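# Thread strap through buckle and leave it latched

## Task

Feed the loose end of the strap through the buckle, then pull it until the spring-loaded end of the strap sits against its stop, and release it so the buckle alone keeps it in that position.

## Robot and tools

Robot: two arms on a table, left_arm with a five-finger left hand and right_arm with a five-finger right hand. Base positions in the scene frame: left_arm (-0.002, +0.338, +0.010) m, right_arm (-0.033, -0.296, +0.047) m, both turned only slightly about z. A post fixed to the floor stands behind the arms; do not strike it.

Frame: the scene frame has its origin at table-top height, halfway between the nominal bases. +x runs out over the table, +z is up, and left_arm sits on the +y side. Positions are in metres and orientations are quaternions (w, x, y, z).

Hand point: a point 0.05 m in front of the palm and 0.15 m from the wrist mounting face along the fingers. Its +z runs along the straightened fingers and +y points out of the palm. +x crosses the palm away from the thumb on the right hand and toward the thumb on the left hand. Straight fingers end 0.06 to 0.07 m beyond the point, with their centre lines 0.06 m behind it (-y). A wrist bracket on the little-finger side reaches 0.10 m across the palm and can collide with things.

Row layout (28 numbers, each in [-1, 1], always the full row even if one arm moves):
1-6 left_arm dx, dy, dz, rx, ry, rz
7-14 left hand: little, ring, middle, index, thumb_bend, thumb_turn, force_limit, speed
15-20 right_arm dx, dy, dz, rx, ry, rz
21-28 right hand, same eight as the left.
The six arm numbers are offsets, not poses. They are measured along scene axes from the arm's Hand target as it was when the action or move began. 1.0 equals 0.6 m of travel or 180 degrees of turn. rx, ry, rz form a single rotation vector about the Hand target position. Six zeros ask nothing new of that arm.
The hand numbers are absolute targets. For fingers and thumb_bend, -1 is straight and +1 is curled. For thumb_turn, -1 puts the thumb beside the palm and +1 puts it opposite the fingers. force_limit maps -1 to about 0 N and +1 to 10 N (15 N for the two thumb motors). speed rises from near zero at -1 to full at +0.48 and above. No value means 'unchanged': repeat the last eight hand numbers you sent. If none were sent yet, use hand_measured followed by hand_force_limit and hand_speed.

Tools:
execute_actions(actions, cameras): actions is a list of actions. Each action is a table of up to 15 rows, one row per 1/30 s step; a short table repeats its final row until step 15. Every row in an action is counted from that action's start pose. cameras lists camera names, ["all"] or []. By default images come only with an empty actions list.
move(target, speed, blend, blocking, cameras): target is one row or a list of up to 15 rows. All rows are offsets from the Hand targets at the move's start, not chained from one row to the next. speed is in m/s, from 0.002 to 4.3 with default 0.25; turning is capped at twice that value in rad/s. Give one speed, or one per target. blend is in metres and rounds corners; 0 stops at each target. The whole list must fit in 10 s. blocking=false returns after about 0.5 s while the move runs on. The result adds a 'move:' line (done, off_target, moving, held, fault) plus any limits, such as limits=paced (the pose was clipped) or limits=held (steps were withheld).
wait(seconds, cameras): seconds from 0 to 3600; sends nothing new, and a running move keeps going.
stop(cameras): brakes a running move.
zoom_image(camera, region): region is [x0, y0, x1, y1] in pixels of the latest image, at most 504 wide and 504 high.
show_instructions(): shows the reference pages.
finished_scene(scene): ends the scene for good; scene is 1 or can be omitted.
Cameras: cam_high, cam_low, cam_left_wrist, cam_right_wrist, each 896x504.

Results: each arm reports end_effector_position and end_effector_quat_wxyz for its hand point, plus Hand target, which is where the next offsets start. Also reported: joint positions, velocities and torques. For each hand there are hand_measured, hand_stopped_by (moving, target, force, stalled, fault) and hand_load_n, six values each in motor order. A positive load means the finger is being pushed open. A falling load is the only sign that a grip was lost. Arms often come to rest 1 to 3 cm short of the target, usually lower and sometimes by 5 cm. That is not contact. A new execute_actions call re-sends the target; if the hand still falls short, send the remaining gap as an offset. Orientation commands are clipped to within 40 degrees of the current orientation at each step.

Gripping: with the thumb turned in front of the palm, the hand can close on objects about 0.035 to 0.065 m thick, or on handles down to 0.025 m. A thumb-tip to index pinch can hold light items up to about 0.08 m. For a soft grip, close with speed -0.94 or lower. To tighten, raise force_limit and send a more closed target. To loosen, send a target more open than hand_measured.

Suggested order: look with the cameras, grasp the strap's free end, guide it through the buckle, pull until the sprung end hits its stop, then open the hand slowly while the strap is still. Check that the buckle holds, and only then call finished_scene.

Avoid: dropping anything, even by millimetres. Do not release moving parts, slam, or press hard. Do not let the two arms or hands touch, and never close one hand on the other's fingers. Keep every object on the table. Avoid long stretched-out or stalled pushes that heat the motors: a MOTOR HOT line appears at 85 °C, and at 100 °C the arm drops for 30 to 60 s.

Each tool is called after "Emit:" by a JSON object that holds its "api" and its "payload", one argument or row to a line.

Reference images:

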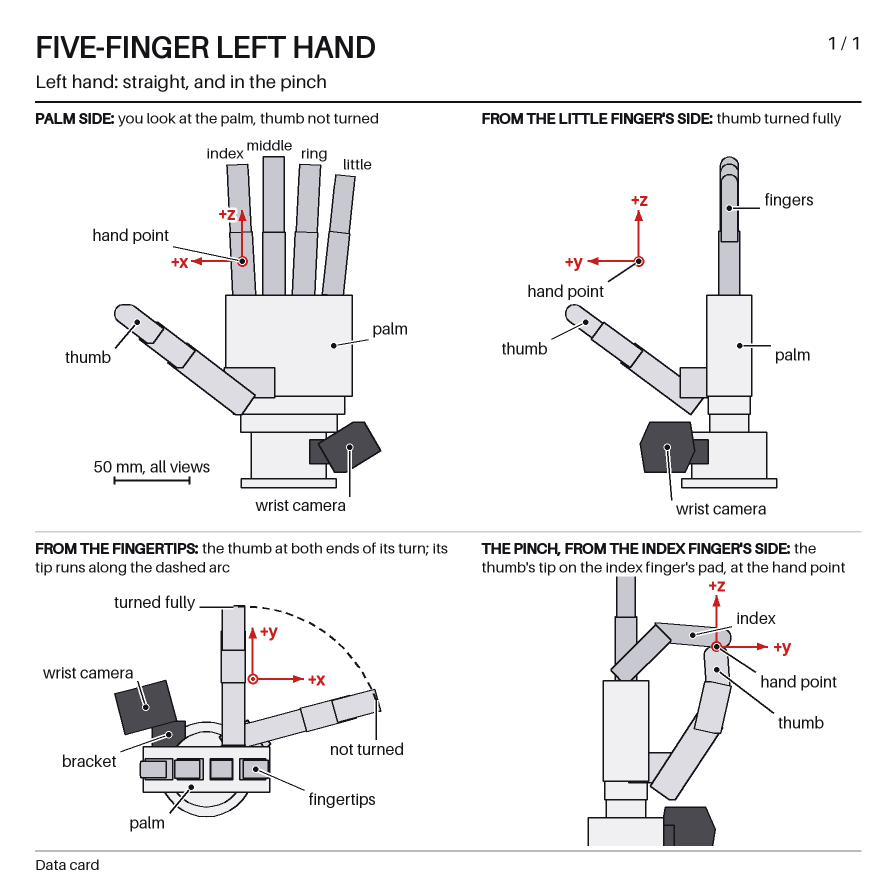

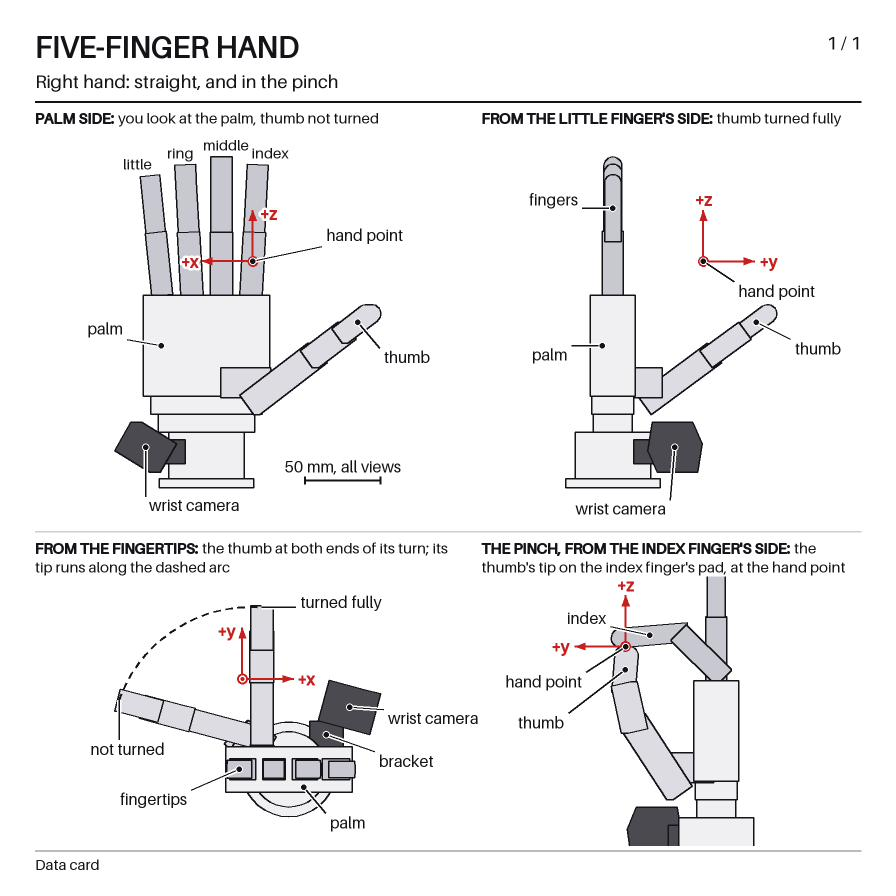

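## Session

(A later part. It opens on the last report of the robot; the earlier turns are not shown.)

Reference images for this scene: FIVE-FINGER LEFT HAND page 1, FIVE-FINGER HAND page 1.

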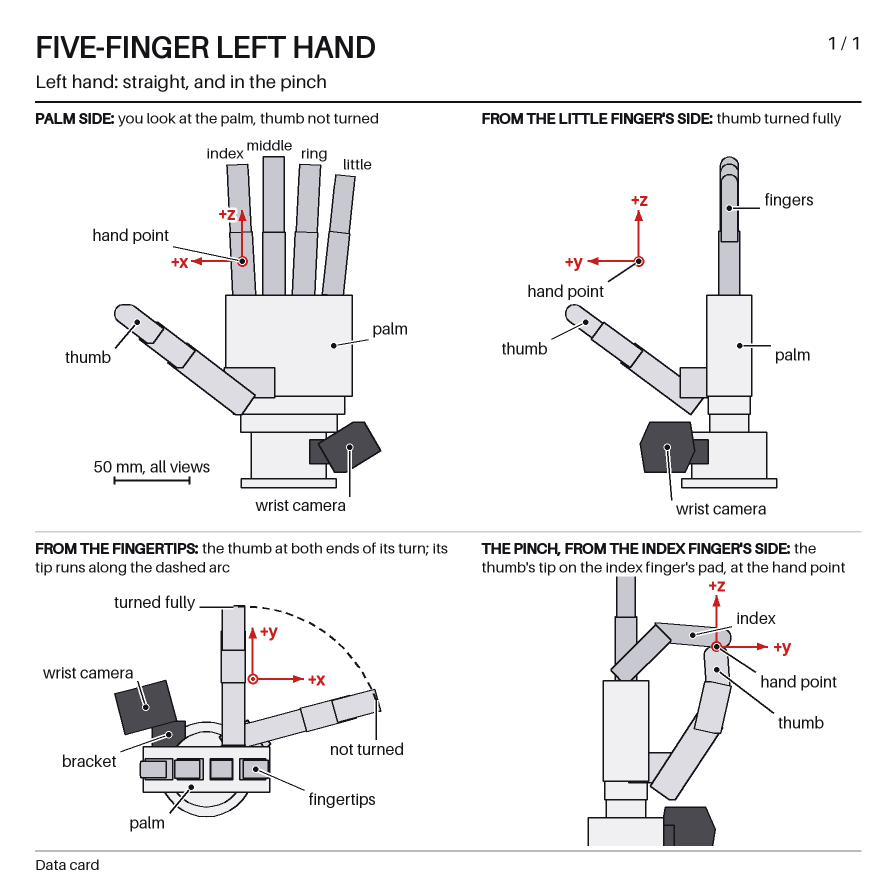

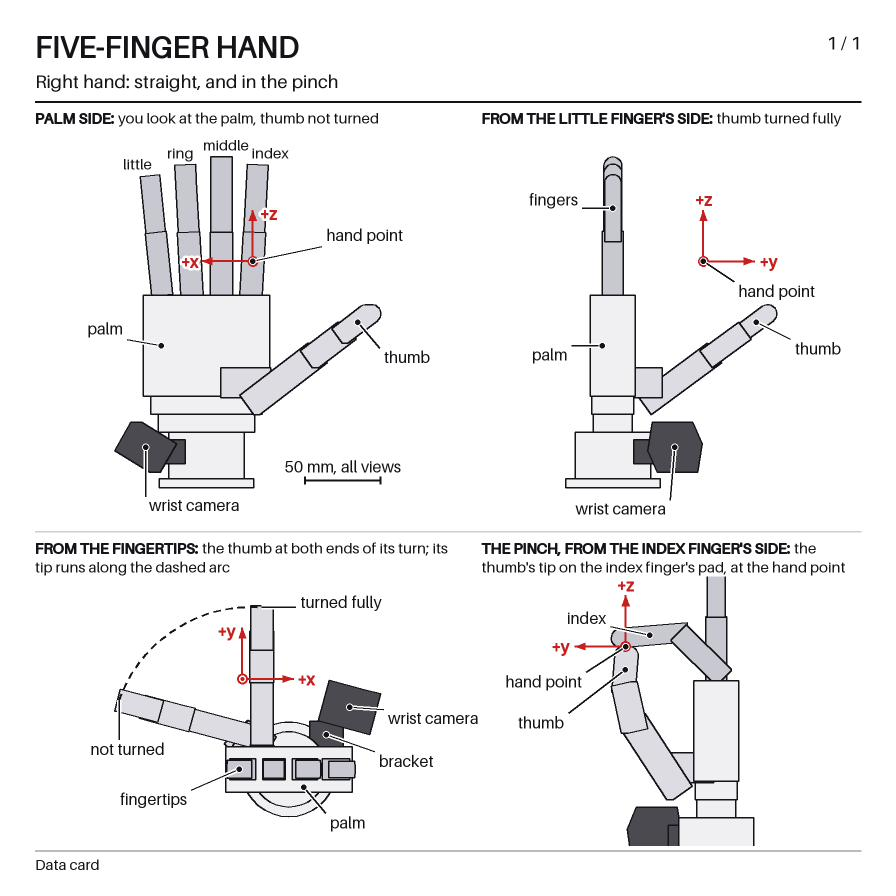

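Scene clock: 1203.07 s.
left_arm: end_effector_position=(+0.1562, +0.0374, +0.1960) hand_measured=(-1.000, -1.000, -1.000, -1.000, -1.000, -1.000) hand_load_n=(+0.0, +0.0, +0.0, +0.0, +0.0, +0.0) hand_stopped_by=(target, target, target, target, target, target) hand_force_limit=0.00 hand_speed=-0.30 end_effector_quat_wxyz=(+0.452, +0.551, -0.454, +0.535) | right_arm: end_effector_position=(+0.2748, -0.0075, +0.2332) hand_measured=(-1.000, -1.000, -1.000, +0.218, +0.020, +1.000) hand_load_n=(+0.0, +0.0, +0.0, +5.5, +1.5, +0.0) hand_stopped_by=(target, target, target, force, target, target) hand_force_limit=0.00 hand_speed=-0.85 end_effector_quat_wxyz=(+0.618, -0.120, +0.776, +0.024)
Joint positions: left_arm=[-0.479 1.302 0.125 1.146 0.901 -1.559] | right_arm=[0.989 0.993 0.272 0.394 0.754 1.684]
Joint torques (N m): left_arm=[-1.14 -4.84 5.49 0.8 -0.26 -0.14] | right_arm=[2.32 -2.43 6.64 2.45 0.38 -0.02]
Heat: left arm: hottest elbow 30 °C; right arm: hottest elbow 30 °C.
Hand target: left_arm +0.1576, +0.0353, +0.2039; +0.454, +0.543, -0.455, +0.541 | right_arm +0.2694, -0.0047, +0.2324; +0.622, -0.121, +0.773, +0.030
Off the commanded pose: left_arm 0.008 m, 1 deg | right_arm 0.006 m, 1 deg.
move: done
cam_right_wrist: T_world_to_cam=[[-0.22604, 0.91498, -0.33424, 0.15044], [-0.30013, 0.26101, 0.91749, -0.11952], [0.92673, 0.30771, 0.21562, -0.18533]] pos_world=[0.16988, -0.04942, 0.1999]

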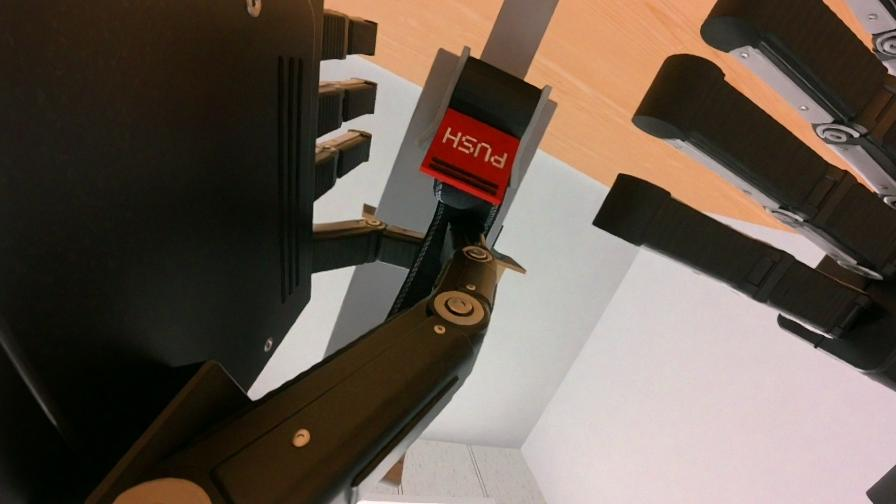

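Emit:
{"api": "move", "payload": {
  "target": [
    [0,-0.066,0.0,0,0,0, -1,-1,-1,-1,-1,-1,0,-0.3, 0,0,0,0,0,0, -1,-1,-1,0.4,0.02,1,0,-0.85]
  ],
  "speed": 0.06,
  "cameras": ["cam_right_wrist"]
}}

Scene clock: 1207.87 s.
left_arm: end_effector_position=(+0.1495, +0.0035, +0.1910) hand_measured=(-1.000, -1.000, -1.000, -1.000, -1.000, -1.000) hand_load_n=(+0.0, +0.0, +0.0, +0.0, +0.0, +0.0) hand_stopped_by=(target, target, target, target, target, target) hand_force_limit=0.00 hand_speed=-0.30 end_effector_quat_wxyz=(+0.451, +0.557, -0.456, +0.528) | right_arm: end_effector_position=(+0.2748, -0.0075, +0.2332) hand_measured=(-1.000, -1.000, -1.000, +0.218, +0.020, +1.000) hand_load_n=(+0.0, +0.0, +0.0, +5.0, +1.5, +0.0) hand_stopped_by=(target, target, target, force, target, target) hand_force_limit=0.00 hand_speed=-0.85 end_effector_quat_wxyz=(+0.618, -0.120, +0.776, +0.024)
Joint positions: left_arm=[-0.629 1.35 0.156 1.146 0.751 -1.559] | right_arm=[0.989 0.993 0.272 0.394 0.754 1.684]
Joint torques (N m): left_arm=[-1.2 -4.25 7.43 1.29 -0.26 -0.15] | right_arm=[2.26 -2.43 6.64 2.47 0.38 -0.02]
Heat: left arm: hottest elbow 30 °C; right arm: hottest elbow 30 °C.
Hand target: left_arm +0.1576, -0.0043, +0.2039; +0.454, +0.543, -0.455, +0.541 | right_arm +0.2694, -0.0047, +0.2324; +0.622, -0.121, +0.773, +0.030
Off the commanded pose: left_arm 0.017 m, 2 deg | right_arm 0.006 m, 1 deg.
move: off_target (left_arm)
cam_right_wrist: T_world_to_cam=[[-0.22604, 0.91498, -0.33424, 0.15044], [-0.30013, 0.26101, 0.91749, -0.11952], [0.92673, 0.30771, 0.21562, -0.18533]] pos_world=[0.16988, -0.04942, 0.1999]

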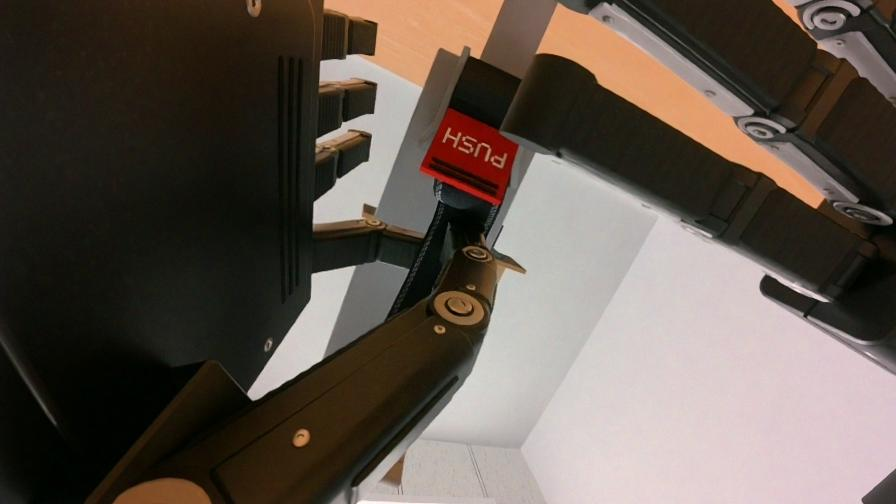

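Emit:
{"api": "move", "payload": {
  "target": [
    [0.01,-0.02,0.008,0,0,0, -1,-1,-1,-1,-1,-1,0,-0.3, 0,0,0,0,0,0, -1,-1,-1,0.4,0.02,1,0,-0.85]
  ],
  "speed": 0.06,
  "cameras": ["cam_right_wrist"]
}}

Scene clock: 1215.57 s.
left_arm: end_effector_position=(+0.1556, -0.0082, +0.1965) hand_measured=(-1.000, -1.000, -1.000, -1.000, -1.000, -1.000) hand_load_n=(+0.0, +0.0, +0.0, +0.5, -0.5, +0.0) hand_stopped_by=(target, target, target, target, target, target) hand_force_limit=0.00 hand_speed=-0.30 end_effector_quat_wxyz=(+0.451, +0.554, -0.456, +0.532) | right_arm: end_effector_position=(+0.2748, -0.0075, +0.2332) hand_measured=(-1.000, -1.000, -1.000, +0.218, +0.020, +1.000) hand_load_n=(+0.0, +0.0, +0.0, +5.0, +1.5, +0.0) hand_stopped_by=(target, target, target, force, target, target) hand_force_limit=0.00 hand_speed=-0.85 end_effector_quat_wxyz=(+0.618, -0.120, +0.776, +0.024)
Joint positions: left_arm=[-0.654 1.356 0.19 1.128 0.726 -1.559] | right_arm=[0.989 0.993 0.272 0.394 0.754 1.684]
Joint torques (N m): left_arm=[-1.26 -4.54 7.71 0.87 -0.26 -0.15] | right_arm=[2.26 -2.43 6.64 2.45 0.38 -0.02]
Heat: left arm: hottest elbow 30 °C; right arm: hottest elbow 30 °C.
Hand target: left_arm +0.1636, -0.0163, +0.2087; +0.454, +0.543, -0.455, +0.541 | right_arm +0.2694, -0.0047, +0.2324; +0.622, -0.121, +0.773, +0.030
Off the commanded pose: left_arm 0.017 m, 2 deg | right_arm 0.006 m, 1 deg.
move: off_target (left_arm)
cam_right_wrist: T_world_to_cam=[[-0.22604, 0.91498, -0.33424, 0.15044], [-0.30013, 0.26101, 0.91749, -0.11952], [0.92673, 0.30771, 0.21562, -0.18533]] pos_world=[0.16988, -0.04942, 0.1999]

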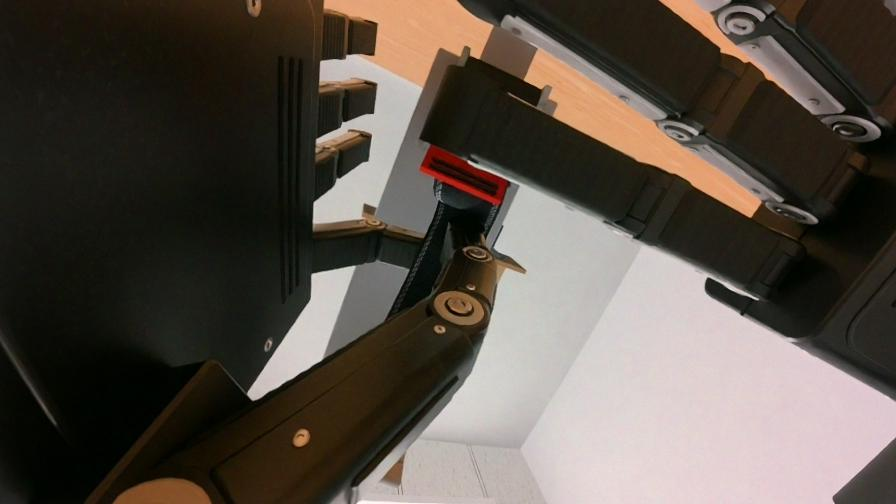

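Emit:
{"api": "move", "payload": {
  "target": [
    [0.025,0.0,0.005,0,0,0, -1,-1,-1,-1,-1,-1,0,-0.3, 0,0,0,0,0,0, -1,-1,-1,0.4,0.02,1,0,-0.85]
  ],
  "speed": 0.06,
  "cameras": ["cam_right_wrist"]
}}

Scene clock: 1221.30 s.
left_arm: end_effector_position=(+0.1674, -0.0109, +0.1995) hand_measured=(-1.000, -1.000, -1.000, -1.000, -1.000, -1.000) hand_load_n=(+0.0, +0.0, +0.0, +0.0, +0.0, +0.0) hand_stopped_by=(target, target, target, target, target, target) hand_force_limit=0.00 hand_speed=-0.30 end_effector_quat_wxyz=(+0.452, +0.552, -0.457, +0.531) | right_arm: end_effector_position=(+0.2748, -0.0075, +0.2332) hand_measured=(-1.000, -1.000, -1.000, +0.218, +0.020, +1.000) hand_load_n=(+0.0, +0.0, +0.0, +5.0, +1.5, +0.0) hand_stopped_by=(target, target, target, force, target, target) hand_force_limit=0.00 hand_speed=-0.85 end_effector_quat_wxyz=(+0.618, -0.120, +0.776, +0.024)
Joint positions: left_arm=[-0.631 1.371 0.222 1.111 0.754 -1.559] | right_arm=[0.989 0.993 0.272 0.394 0.754 1.684]
Joint torques (N m): left_arm=[0.15 -4.89 7.91 0.85 0.08 -0.15] | right_arm=[2.26 -2.43 6.64 2.45 0.38 -0.01]
Heat: left arm: hottest elbow 30 °C; right arm: hottest elbow 30 °C.
Hand target: left_arm +0.1786, -0.0163, +0.2117; +0.454, +0.543, -0.455, +0.541 | right_arm +0.2694, -0.0047, +0.2324; +0.622, -0.121, +0.773, +0.030
Off the commanded pose: left_arm 0.017 m, 2 deg | right_arm 0.006 m, 1 deg.
move: off_target (left_arm)
cam_right_wrist: T_world_to_cam=[[-0.22604, 0.91498, -0.33424, 0.15044], [-0.30013, 0.26101, 0.91749, -0.11952], [0.92673, 0.30771, 0.21562, -0.18533]] pos_world=[0.16988, -0.04942, 0.1999]

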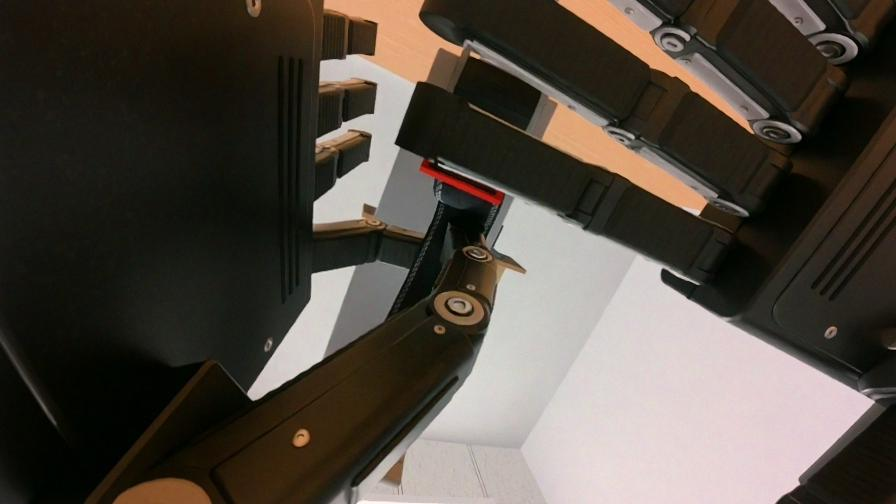

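Keep pushing inward in small steps.

Emit:
{"api": "move", "payload": {
  "target": [
    [0.018,0.0,0.0,0,0,0, -1,-1,-1,-1,-1,-1,0,-0.3, 0,0,0,0,0,0, -1,-1,-1,0.4,0.02,1,0,-0.85]
  ],
  "speed": 0.06,
  "cameras": ["cam_right_wrist"]
}}

Scene clock: 1224.23 s.
left_arm: end_effector_position=(+0.1726, -0.0111, +0.1981) hand_measured=(-1.000, -1.000, -1.000, -1.000, -1.000, -1.000) hand_load_n=(-0.5, +0.0, +0.0, -0.5, +0.0, +0.0) hand_stopped_by=(target, target, target, target, target, target) hand_force_limit=0.00 hand_speed=-0.30 end_effector_quat_wxyz=(+0.457, +0.551, -0.461, +0.525) | right_arm: end_effector_position=(+0.2748, -0.0075, +0.2332) hand_measured=(-1.000, -1.000, -1.000, +0.218, +0.020, +1.000) hand_load_n=(+0.0, +0.0, +0.0, +5.0, +1.5, +0.0) hand_stopped_by=(target, target, target, force, target, target) hand_force_limit=0.00 hand_speed=-0.85 end_effector_quat_wxyz=(+0.618, -0.120, +0.776, +0.024)
Joint positions: left_arm=[-0.612 1.394 0.24 1.11 0.789 -1.559] | right_arm=[0.989 0.993 0.272 0.394 0.754 1.684]
Joint torques (N m): left_arm=[0.32 -5.19 8.16 0.87 0.02 -0.13] | right_arm=[2.26 -2.49 6.64 2.45 0.38 -0.02]
Heat: left arm: hottest elbow 30 °C; right arm: hottest elbow 30 °C.
Hand target: left_arm +0.1894, -0.0163, +0.2117; +0.454, +0.543, -0.455, +0.541 | right_arm +0.2694, -0.0047, +0.2324; +0.622, -0.121, +0.773, +0.030
Off the commanded pose: left_arm 0.022 m, 2 deg | right_arm 0.006 m, 1 deg.
move: off_target (left_arm)
cam_right_wrist: T_world_to_cam=[[-0.22604, 0.91498, -0.33424, 0.15044], [-0.30013, 0.26101, 0.91749, -0.11952], [0.92673, 0.30771, 0.21562, -0.18533]] pos_world=[0.16988, -0.04942, 0.1999]

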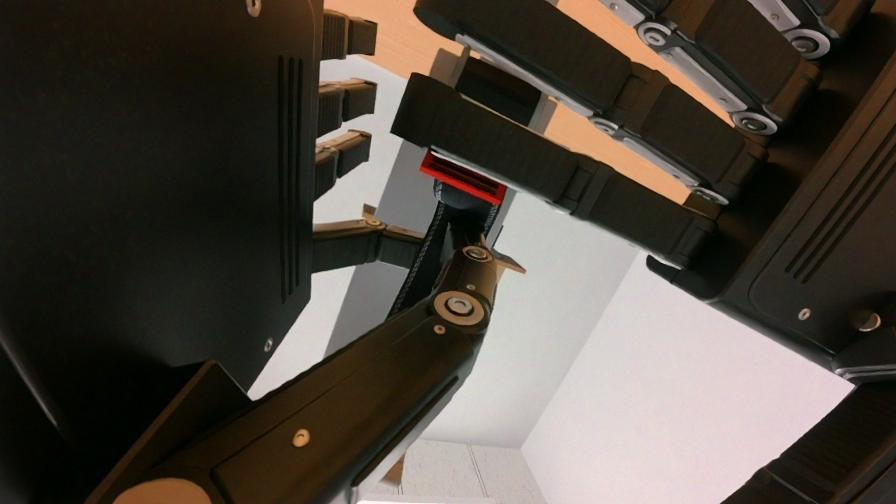

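Emit:
{"api": "move", "payload": {
  "target": [
    [0.015,0.0,0.008,0,0,0, -1,-1,-1,-1,-1,-1,0,-0.3, 0,0,0,0,0,0, -1,-1,-1,0.4,0.02,1,0,-0.85]
  ],
  "speed": 0.06,
  "cameras": ["cam_right_wrist"]
}}

Emit:
{"api": "zoom_image", "payload": {
  "camera": "cam_right_wrist",
  "region": [370, 60, 580, 300]
}}

Scene clock: 1228.57 s.
left_arm: end_effector_position=(+0.1759, -0.0111, +0.1977) hand_measured=(-1.000, -1.000, -1.000, -1.000, -1.000, -1.000) hand_load_n=(+0.0, +0.0, +0.0, -1.5, +0.0, +0.0) hand_stopped_by=(target, target, target, target, target, target) hand_force_limit=0.00 hand_speed=-0.30 end_effector_quat_wxyz=(+0.462, +0.553, -0.464, +0.515) | right_arm: end_effector_position=(+0.2748, -0.0075, +0.2332) hand_measured=(-1.000, -1.000, -1.000, +0.218, +0.020, +1.000) hand_load_n=(+0.0, +0.0, +0.0, +5.0, +1.5, +0.0) hand_stopped_by=(target, target, target, force, target, target) hand_force_limit=0.00 hand_speed=-0.85 end_effector_quat_wxyz=(+0.618, -0.120, +0.776, +0.024)
Joint positions: left_arm=[-0.6 1.394 0.254 1.079 0.815 -1.559] | right_arm=[0.989 0.993 0.272 0.394 0.754 1.684]
Joint torques (N m): left_arm=[0.79 -5.83 8.91 0.95 -0.22 -0.15] | right_arm=[2.32 -2.43 6.64 2.45 0.38 -0.02]
Heat: left arm: hottest elbow 30 °C; right arm: hottest elbow 30 °C.
Hand target: left_arm +0.1984, -0.0163, +0.2165; +0.454, +0.543, -0.455, +0.541 | right_arm +0.2694, -0.0047, +0.2324; +0.622, -0.121, +0.773, +0.030
Off the commanded pose: left_arm 0.030 m, 3 deg | right_arm 0.006 m, 1 deg.
move: off_target (left_arm)
cam_right_wrist: T_world_to_cam=[[-0.22604, 0.91498, -0.33424, 0.15044], [-0.30013, 0.26101, 0.91749, -0.11952], [0.92673, 0.30771, 0.21562, -0.18533]] pos_world=[0.16988, -0.04942, 0.1999]

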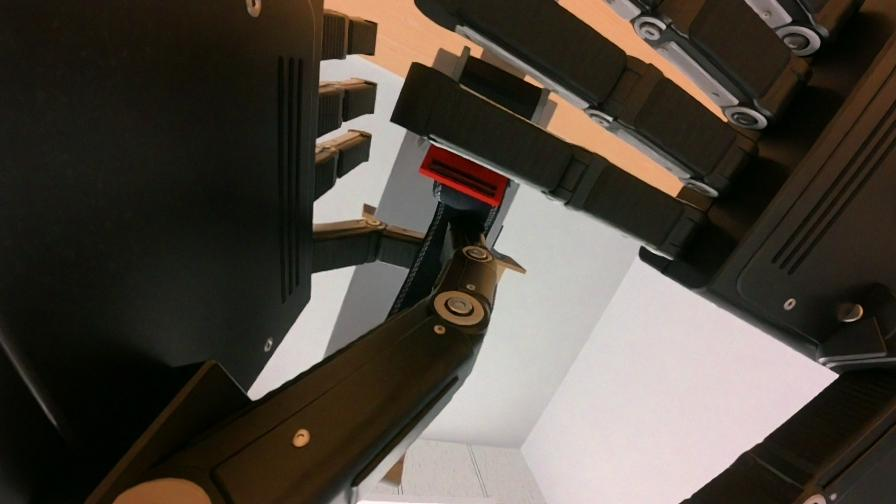

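Scaled by 2.100.

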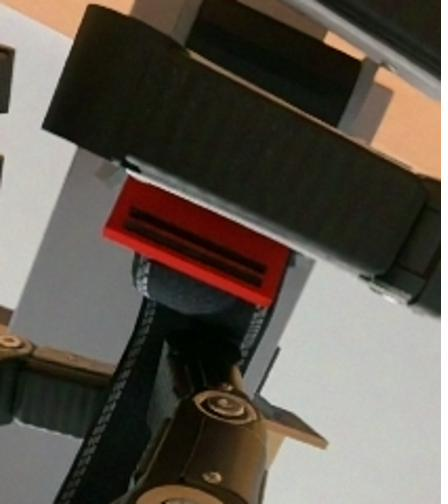

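Emit:
{"api": "move", "payload": {
  "target": [
    [-0.06,0.0,-0.01,0,0,0, -1,-1,-1,-1,-1,-1,0,-0.3, 0,0,0,0,0,0, -1,-1,-1,0.4,0.02,1,0,-0.85],
    [-0.06,0.0,-0.01,0,0,0, -1,-1,-1,-1,-1,-1,0,-0.3, 0.0,0,0.03,0,0,0, -1,-1,-1,0.4,0.02,1,0,-0.85]
  ],
  "speed": 0.06,
  "cameras": ["cam_right_wrist"]
}}

Scene clock: 1235.70 s.
left_arm: end_effector_position=(+0.1639, -0.0163, +0.1976) hand_measured=(-1.000, -1.000, -1.000, -1.000, -1.000, -1.000) hand_load_n=(+0.0, +0.0, +0.0, +0.0, +0.0, +0.0) hand_stopped_by=(target, target, target, target, target, target) hand_force_limit=0.00 hand_speed=-0.30 end_effector_quat_wxyz=(+0.451, +0.559, -0.456, +0.525) | right_arm: end_effector_position=(+0.2706, -0.0104, +0.2375) hand_measured=(-1.000, -1.000, -1.000, +0.218, +0.020, +1.000) hand_load_n=(+0.0, +0.0, +0.0, +5.0, +1.5, +0.0) hand_stopped_by=(target, target, target, force, target, target) hand_force_limit=0.00 hand_speed=-0.85 end_effector_quat_wxyz=(+0.616, -0.124, +0.777, +0.023)
Joint positions: left_arm=[-0.658 1.362 0.222 1.085 0.723 -1.559] | right_arm=[0.994 0.947 0.272 0.341 0.754 1.684]
Joint torques (N m): left_arm=[-1.26 -6.07 5.18 1.99 -0.26 -0.15] | right_arm=[2.26 -3.66 9.01 0.79 0.4 -0.02]
Heat: left arm: hottest elbow 30 °C; right arm: hottest elbow 30 °C.
Hand target: left_arm +0.1624, -0.0163, +0.2105; +0.454, +0.543, -0.455, +0.541 | right_arm +0.2694, -0.0047, +0.2504; +0.622, -0.121, +0.773, +0.030
Off the commanded pose: left_arm 0.013 m, 3 deg | right_arm 0.014 m, 1 deg.
move: off_target (left_arm, right_arm)
cam_right_wrist: T_world_to_cam=[[-0.2317, 0.9118, -0.33902, 0.15622], [-0.29732, 0.26545, 0.91713, -0.12459], [0.92624, 0.3133, 0.20959, -0.17979]] pos_world=[0.16568, -0.05304, 0.20492]

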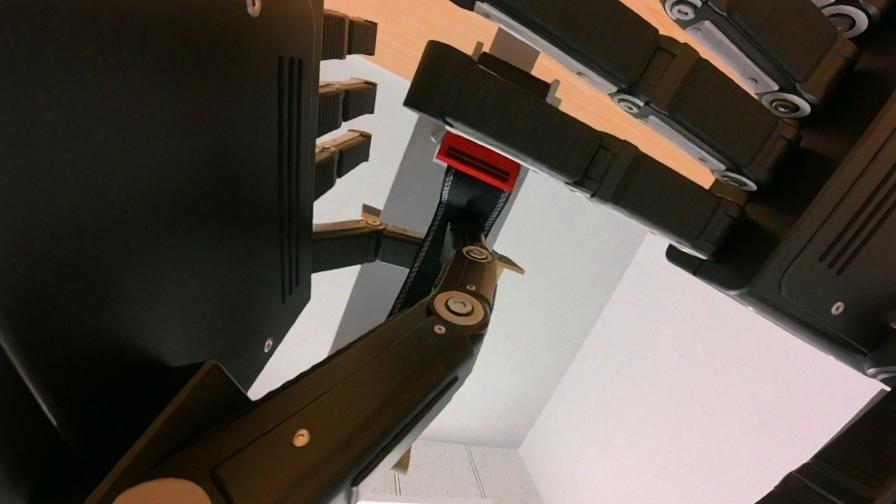

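Emit:
{"api": "move", "payload": {
  "target": [
    [0.045,0.008,0.0,0,0,0, -1,-1,-1,-1,-1,-1,0,-0.3, 0.0,0,0.0,0,0,0, -1,-1,-1,0.4,0.02,1,0,-0.85]
  ],
  "speed": 0.06,
  "cameras": ["cam_right_wrist"]
}}

Emit:
{"api": "zoom_image", "payload": {
  "camera": "cam_right_wrist",
  "region": [370, 60, 580, 300]
}}

Scene clock: 1241.40 s.
left_arm: end_effector_position=(+0.1767, -0.0073, +0.1930) hand_measured=(-1.000, -1.000, -1.000, -1.000, -1.000, -1.000) hand_load_n=(+0.0, +0.0, +0.0, +0.0, +0.0, -0.5) hand_stopped_by=(target, target, target, target, target, target) hand_force_limit=0.00 hand_speed=-0.30 end_effector_quat_wxyz=(+0.455, +0.563, -0.456, +0.517) | right_arm: end_effector_position=(+0.2706, -0.0104, +0.2375) hand_measured=(-1.000, -1.000, -1.000, +0.218, +0.020, +1.000) hand_load_n=(+0.0, +0.0, +0.0, +5.5, +1.5, +0.0) hand_stopped_by=(target, target, target, force, target, target) hand_force_limit=0.00 hand_speed=-0.85 end_effector_quat_wxyz=(+0.616, -0.124, +0.777, +0.023)
Joint positions: left_arm=[-0.596 1.393 0.236 1.085 0.794 -1.559] | right_arm=[0.994 0.947 0.272 0.341 0.754 1.684]
Joint torques (N m): left_arm=[-0.03 -5.01 7.9 1.98 0.06 -0.13] | right_arm=[2.26 -3.66 9.02 0.79 0.4 -0.02]
Heat: left arm: hottest elbow 30 °C; right arm: hottest elbow 30 °C.
Hand target: left_arm +0.1894, -0.0115, +0.2105; +0.454, +0.543, -0.455, +0.541 | right_arm +0.2694, -0.0047, +0.2504; +0.622, -0.121, +0.773, +0.030
Off the commanded pose: left_arm 0.022 m, 4 deg | right_arm 0.014 m, 1 deg.
move: off_target (left_arm)
cam_right_wrist: T_world_to_cam=[[-0.2317, 0.9118, -0.33902, 0.15622], [-0.29732, 0.26545, 0.91713, -0.12459], [0.92624, 0.3133, 0.20959, -0.17979]] pos_world=[0.16568, -0.05304, 0.20492]

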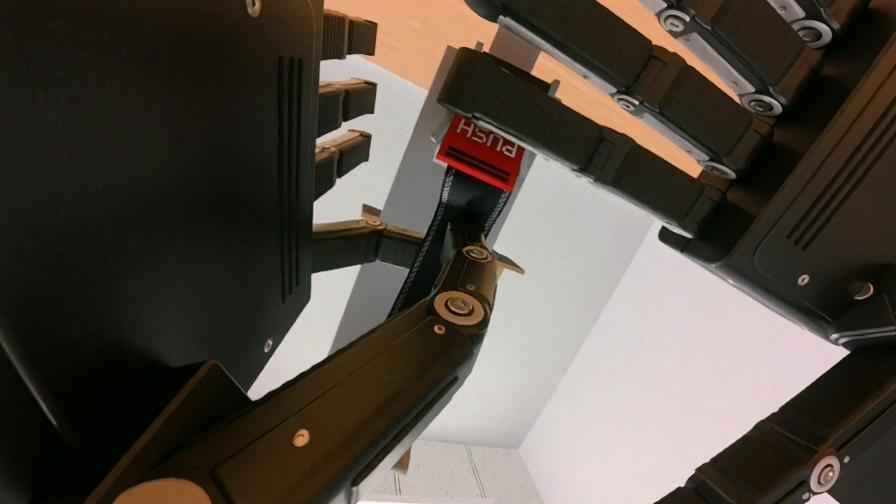

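Scaled by 2.100.

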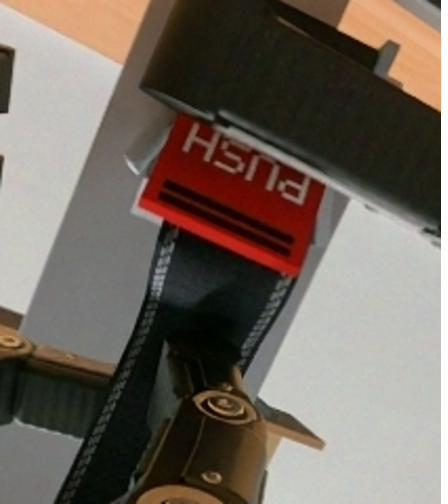

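Emit:
{"api": "move", "payload": {
  "target": [
    [0.0,0.0,0.014,0,0,0, -1,-1,-1,-1,-1,-1,0,-0.3, 0.0,0,0.0,0,0,0, -1,-1,-1,0.4,0.02,1,0,-0.85]
  ],
  "speed": 0.06,
  "cameras": ["cam_right_wrist"]
}}

Emit:
{"api": "zoom_image", "payload": {
  "camera": "cam_right_wrist",
  "region": [370, 60, 580, 300]
}}

Scene clock: 1245.77 s.
left_arm: end_effector_position=(+0.1733, -0.0064, +0.1984) hand_measured=(-1.000, -1.000, -1.000, -1.000, -1.000, -1.000) hand_load_n=(+0.0, +0.0, +0.0, -0.5, +0.0, +0.0) hand_stopped_by=(target, target, target, target, target, target) hand_force_limit=0.00 hand_speed=-0.30 end_effector_quat_wxyz=(+0.458, +0.558, -0.460, +0.517) | right_arm: end_effector_position=(+0.2706, -0.0104, +0.2375) hand_measured=(-1.000, -1.000, -1.000, +0.218, +0.020, +1.000) hand_load_n=(+0.0, +0.0, +0.0, +5.0, +1.5, +0.0) hand_stopped_by=(target, target, target, force, target, target) hand_force_limit=0.00 hand_speed=-0.85 end_effector_quat_wxyz=(+0.616, -0.124, +0.777, +0.023)
Joint positions: left_arm=[-0.596 1.367 0.236 1.067 0.806 -1.559] | right_arm=[0.994 0.947 0.272 0.341 0.754 1.684]
Joint torques (N m): left_arm=[0.15 -6.36 8.54 0.88 0 -0.14] | right_arm=[2.32 -3.66 9.01 0.79 0.4 -0.02]
Heat: left arm: hottest elbow 30 °C; right arm: hottest elbow 30 °C.
Hand target: left_arm +0.1894, -0.0115, +0.2189; +0.454, +0.543, -0.455, +0.541 | right_arm +0.2694, -0.0047, +0.2504; +0.622, -0.121, +0.773, +0.030
Off the commanded pose: left_arm 0.027 m, 3 deg | right_arm 0.014 m, 1 deg.
move: off_target (left_arm)
cam_right_wrist: T_world_to_cam=[[-0.2317, 0.9118, -0.33902, 0.15622], [-0.29732, 0.26545, 0.91713, -0.12459], [0.92624, 0.3133, 0.20959, -0.17979]] pos_world=[0.16568, -0.05304, 0.20492]

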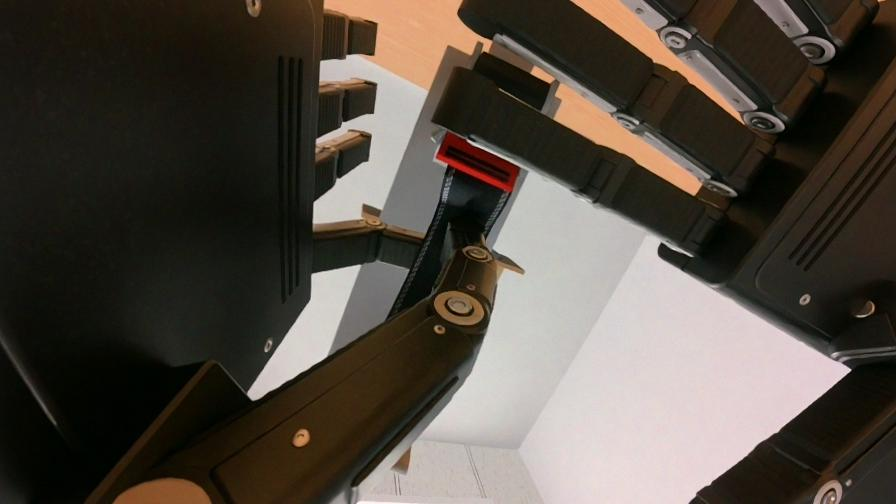

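Scaled by 2.100.

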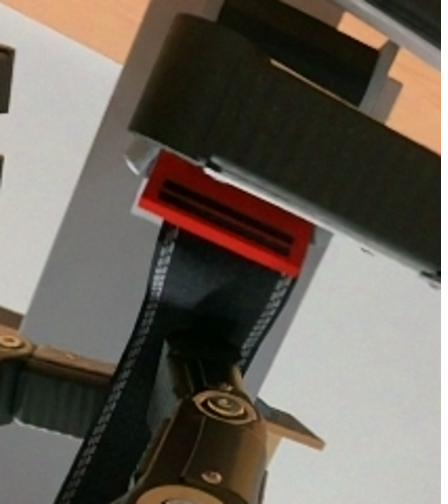

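Emit:
{"api": "move", "payload": {
  "target": [
    [0.015,0.0,0.012,0,0,0, -1,-1,-1,-1,-1,-1,0,-0.3, 0.0,0,0.0,0,0,0, -1,-1,-1,0.4,0.02,1,0,-0.85]
  ],
  "speed": 0.06,
  "cameras": ["cam_right_wrist"]
}}

Emit:
{"api": "zoom_image", "payload": {
  "camera": "cam_right_wrist",
  "region": [370, 60, 580, 300]
}}

Scene clock: 1249.00 s.
left_arm: end_effector_position=(+0.1764, -0.0066, +0.2011) hand_measured=(-1.000, -1.000, -1.000, -1.000, -1.000, -1.000) hand_load_n=(+0.0, +0.0, +0.0, -1.0, +0.0, +0.0) hand_stopped_by=(target, target, target, target, target, target) hand_force_limit=0.00 hand_speed=-0.30 end_effector_quat_wxyz=(+0.462, +0.559, -0.462, +0.510) | right_arm: end_effector_position=(+0.2719, -0.0118, +0.2375) hand_measured=(-1.000, -1.000, -1.000, +0.218, +0.020, +1.000) hand_load_n=(+0.0, +0.0, +0.0, +5.0, +1.5, +0.0) hand_stopped_by=(target, target, target, force, target, target) hand_force_limit=0.00 hand_speed=-0.85 end_effector_quat_wxyz=(+0.616, -0.122, +0.778, +0.022)
Joint positions: left_arm=[-0.585 1.353 0.251 1.024 0.829 -1.559] | right_arm=[0.989 0.947 0.272 0.341 0.754 1.684]
Joint torques (N m): left_arm=[0.79 -6.42 9.47 0.96 -0.19 -0.14] | right_arm=[2.26 -3.66 9.01 0.79 0.4 -0.02]
Heat: left arm: hottest elbow 30 °C; right arm: hottest elbow 30 °C.
Hand target: left_arm +0.1984, -0.0115, +0.2261; +0.454, +0.543, -0.455, +0.541 | right_arm +0.2694, -0.0047, +0.2504; +0.622, -0.121, +0.773, +0.030
Off the commanded pose: left_arm 0.034 m, 4 deg | right_arm 0.015 m, 1 deg.
move: off_target (left_arm)
cam_right_wrist: T_world_to_cam=[[-0.22756, 0.91286, -0.33898, 0.15665], [-0.29611, 0.26676, 0.91715, -0.12417], [0.92765, 0.30908, 0.2096, -0.18099]] pos_world=[0.16678, -0.05393, 0.20492]

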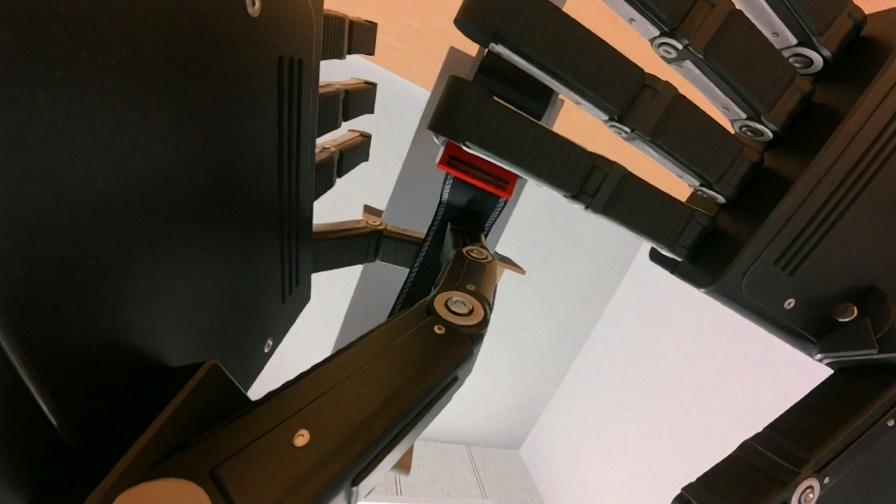

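Scaled by 2.100.

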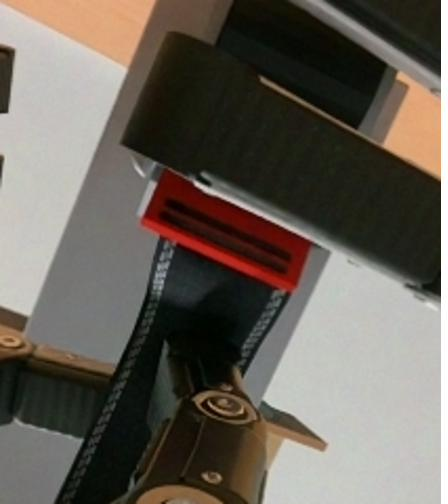

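Emit:
{"api": "move", "payload": {
  "target": [
    [0.012,0.0,0.012,0,0,0, -1,-1,-1,-1,-1,-1,0,-0.3, 0.0,0,0.0,0,0,0, -1,-1,-1,0.4,0.02,1,0,-0.85]
  ],
  "speed": 0.06,
  "cameras": ["cam_right_wrist"]
}}

Emit:
{"api": "zoom_image", "payload": {
  "camera": "cam_right_wrist",
  "region": [370, 60, 580, 300]
}}

Scene clock: 1253.13 s.
left_arm: end_effector_position=(+0.1821, -0.0070, +0.2084) hand_measured=(-1.000, -1.000, -1.000, -1.000, -1.000, -1.000) hand_load_n=(+0.0, +0.0, -0.5, -1.0, +0.0, +0.0) hand_stopped_by=(target, target, target, target, target, target) hand_force_limit=0.00 hand_speed=-0.30 end_effector_quat_wxyz=(+0.464, +0.557, -0.463, +0.510) | right_arm: end_effector_position=(+0.2721, -0.0121, +0.2375) hand_measured=(-1.000, -1.000, -1.000, +0.218, +0.020, +1.000) hand_load_n=(+0.0, +0.0, +0.0, +5.0, +1.5, +0.0) hand_stopped_by=(target, target, target, force, target, target) hand_force_limit=0.00 hand_speed=-0.85 end_effector_quat_wxyz=(+0.617, -0.122, +0.778, +0.021)
Joint positions: left_arm=[-0.572 1.335 0.271 0.988 0.846 -1.559] | right_arm=[0.989 0.947 0.272 0.341 0.756 1.684]
Joint torques (N m): left_arm=[0.97 -6.24 9.92 0.87 -0.3 -0.14] | right_arm=[2.26 -3.66 9.01 0.79 0.38 -0.02]
Heat: left arm: hottest elbow 30 °C; right arm: hottest elbow 30 °C.
Hand target: left_arm +0.2056, -0.0115, +0.2333; +0.454, +0.543, -0.455, +0.541 | right_arm +0.2694, -0.0047, +0.2504; +0.622, -0.121, +0.773, +0.030
Off the commanded pose: left_arm 0.034 m, 4 deg | right_arm 0.015 m, 1 deg.
move: off_target (left_arm)
cam_right_wrist: T_world_to_cam=[[-0.22604, 0.91308, -0.3394, 0.15669], [-0.2961, 0.26753, 0.91693, -0.124], [0.92803, 0.30776, 0.20989, -0.18121]] pos_world=[0.16687, -0.05413, 0.20491]

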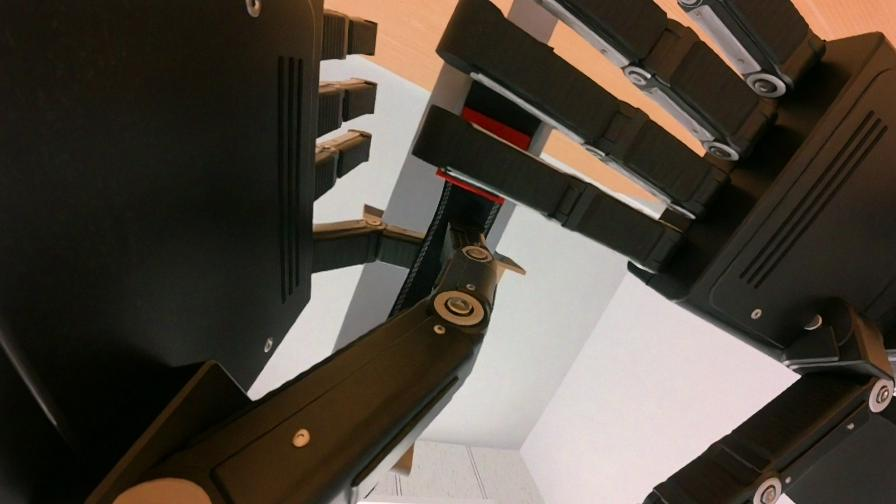

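Scaled by 2.100.

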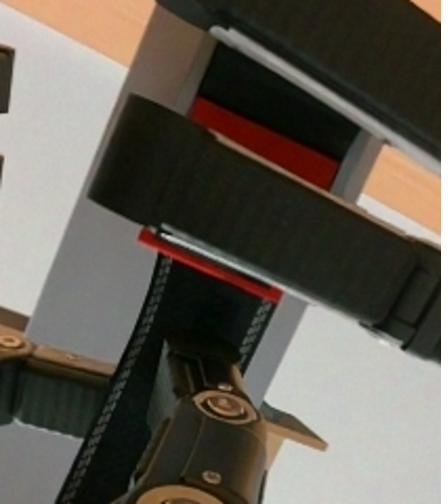

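Emit:
{"api": "move", "payload": {
  "target": [
    [0,0,0,0,0,0, -1,-1,-1,-1,-1,-1,0,-0.3, 0.003,0,-0.03,0,0,0, -1,-1,-1,0.4,0.02,1,0,-0.85]
  ],
  "speed": 0.04,
  "cameras": ["cam_right_wrist"]
}}

Emit:
{"api": "zoom_image", "payload": {
  "camera": "cam_right_wrist",
  "region": [370, 60, 580, 300]
}}

Scene clock: 1259.57 s.
left_arm: end_effector_position=(+0.1821, -0.0070, +0.2084) hand_measured=(-1.000, -1.000, -1.000, -1.000, -1.000, -1.000) hand_load_n=(+0.0, +0.0, +0.0, -1.0, +0.0, +0.0) hand_stopped_by=(target, target, target, target, target, target) hand_force_limit=0.00 hand_speed=-0.30 end_effector_quat_wxyz=(+0.464, +0.557, -0.463, +0.510) | right_arm: end_effector_position=(+0.2752, -0.0075, +0.2323) hand_measured=(-1.000, -1.000, -1.000, +0.218, +0.020, +1.000) hand_load_n=(+0.0, +0.0, +0.0, +5.0, +1.0, -0.5) hand_stopped_by=(target, target, target, force, target, target) hand_force_limit=0.00 hand_speed=-0.85 end_effector_quat_wxyz=(+0.618, -0.120, +0.776, +0.023)
Joint positions: left_arm=[-0.572 1.335 0.271 0.988 0.846 -1.559] | right_arm=[0.989 0.998 0.272 0.397 0.756 1.684]
Joint torques (N m): left_arm=[0.91 -6.18 9.92 0.88 -0.31 -0.14] | right_arm=[1.73 -2.49 6.75 2.43 0.11 -0.04]
Heat: left arm: hottest elbow 30 °C; right arm: hottest elbow 31 °C.
Hand target: left_arm +0.2056, -0.0115, +0.2333; +0.454, +0.543, -0.455, +0.541 | right_arm +0.2712, -0.0047, +0.2324; +0.622, -0.121, +0.773, +0.030
Off the commanded pose: left_arm 0.034 m, 4 deg | right_arm 0.005 m, 1 deg.
move: done
cam_right_wrist: T_world_to_cam=[[-0.22486, 0.91482, -0.33547, 0.15018], [-0.29929, 0.2628, 0.91726, -0.11874], [0.92729, 0.30666, 0.21471, -0.18543]] pos_world=[0.17018, -0.04932, 0.19911]

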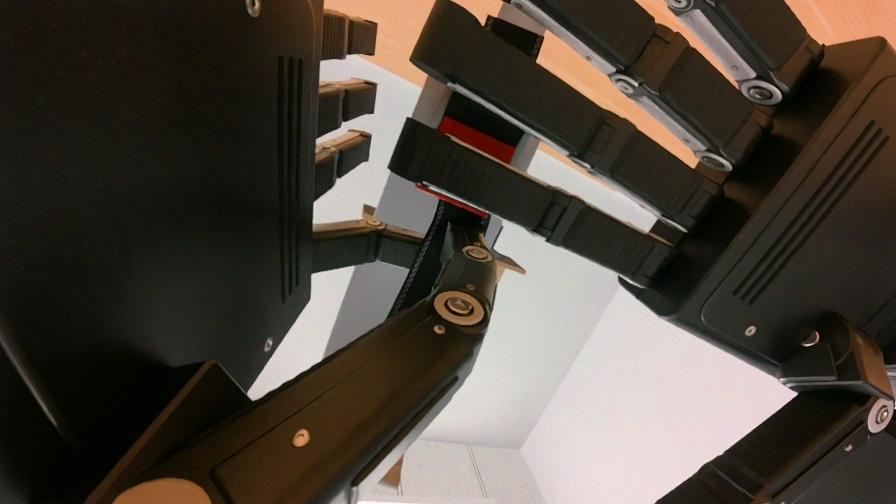

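Scaled by 2.100.

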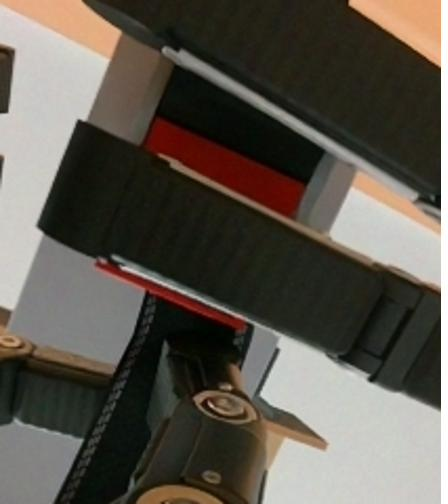

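Emit:
{"api": "move", "payload": {
  "target": [
    [0,0,0,0,0,0, -1,-1,-1,-1,-1,-1,0,-0.3, 0.0,0,-0.008,0,0,0, -1,-1,-1,0.4,0.02,1,0,-0.85]
  ],
  "speed": 0.03,
  "cameras": ["cam_right_wrist"]
}}

Emit:
{"api": "zoom_image", "payload": {
  "camera": "cam_right_wrist",
  "region": [370, 60, 580, 300]
}}

Scene clock: 1264.60 s.
left_arm: end_effector_position=(+0.1821, -0.0070, +0.2084) hand_measured=(-1.000, -1.000, -1.000, -1.000, -1.000, -1.000) hand_load_n=(+0.0, +0.0, +0.0, -1.0, +0.0, -0.5) hand_stopped_by=(target, target, target, target, target, target) hand_force_limit=0.00 hand_speed=-0.30 end_effector_quat_wxyz=(+0.464, +0.557, -0.463, +0.510) | right_arm: end_effector_position=(+0.2758, -0.0066, +0.2294) hand_measured=(-1.000, -1.000, -1.000, +0.218, +0.020, +1.000) hand_load_n=(+0.0, +0.0, +0.0, +5.0, +1.0, -0.5) hand_stopped_by=(target, target, target, force, target, target) hand_force_limit=0.00 hand_speed=-0.85 end_effector_quat_wxyz=(+0.619, -0.119, +0.776, +0.024)
Joint positions: left_arm=[-0.572 1.335 0.271 0.988 0.846 -1.559] | right_arm=[0.989 1.018 0.267 0.427 0.756 1.684]
Joint torques (N m): left_arm=[0.91 -6.3 9.92 0.85 -0.3 -0.13] | right_arm=[1.79 -2.55 6.49 2.41 0.1 -0.04]
Heat: left arm: hottest elbow 30 °C; right arm: hottest elbow 31 °C.
Hand target: left_arm +0.2056, -0.0115, +0.2333; +0.454, +0.543, -0.455, +0.541 | right_arm +0.2712, -0.0047, +0.2276; +0.622, -0.121, +0.773, +0.030
Off the commanded pose: left_arm 0.034 m, 4 deg | right_arm 0.005 m, 1 deg.
move: done
cam_right_wrist: T_world_to_cam=[[-0.22401, 0.91606, -0.33265, 0.14765], [-0.30167, 0.25939, 0.91745, -0.11558], [0.92673, 0.30586, 0.21824, -0.18622]] pos_world=[0.17078, -0.04832, 0.1958]

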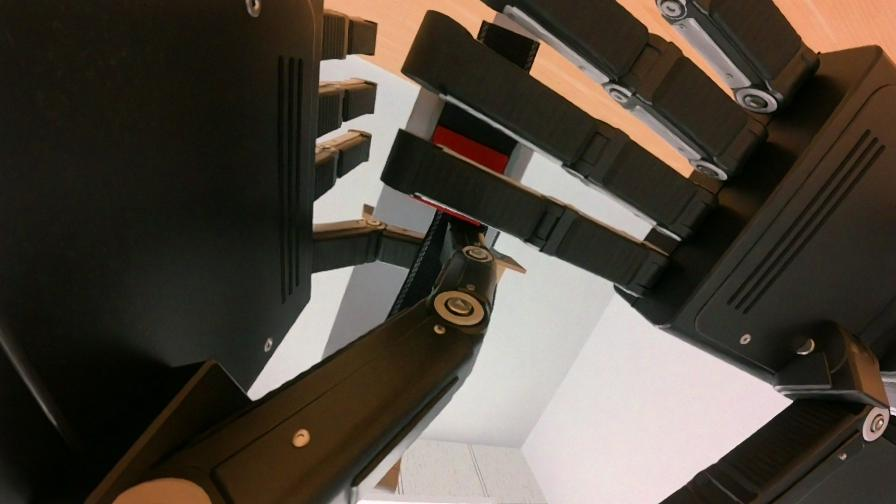

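Scaled by 2.100.

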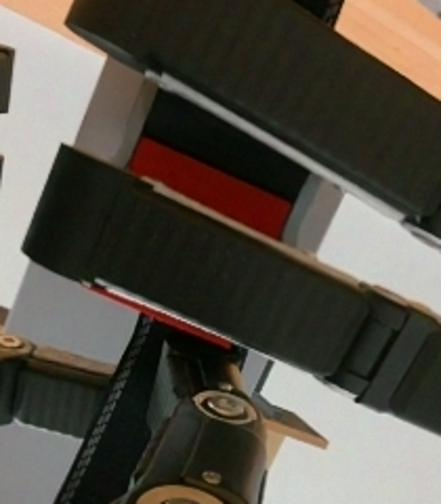

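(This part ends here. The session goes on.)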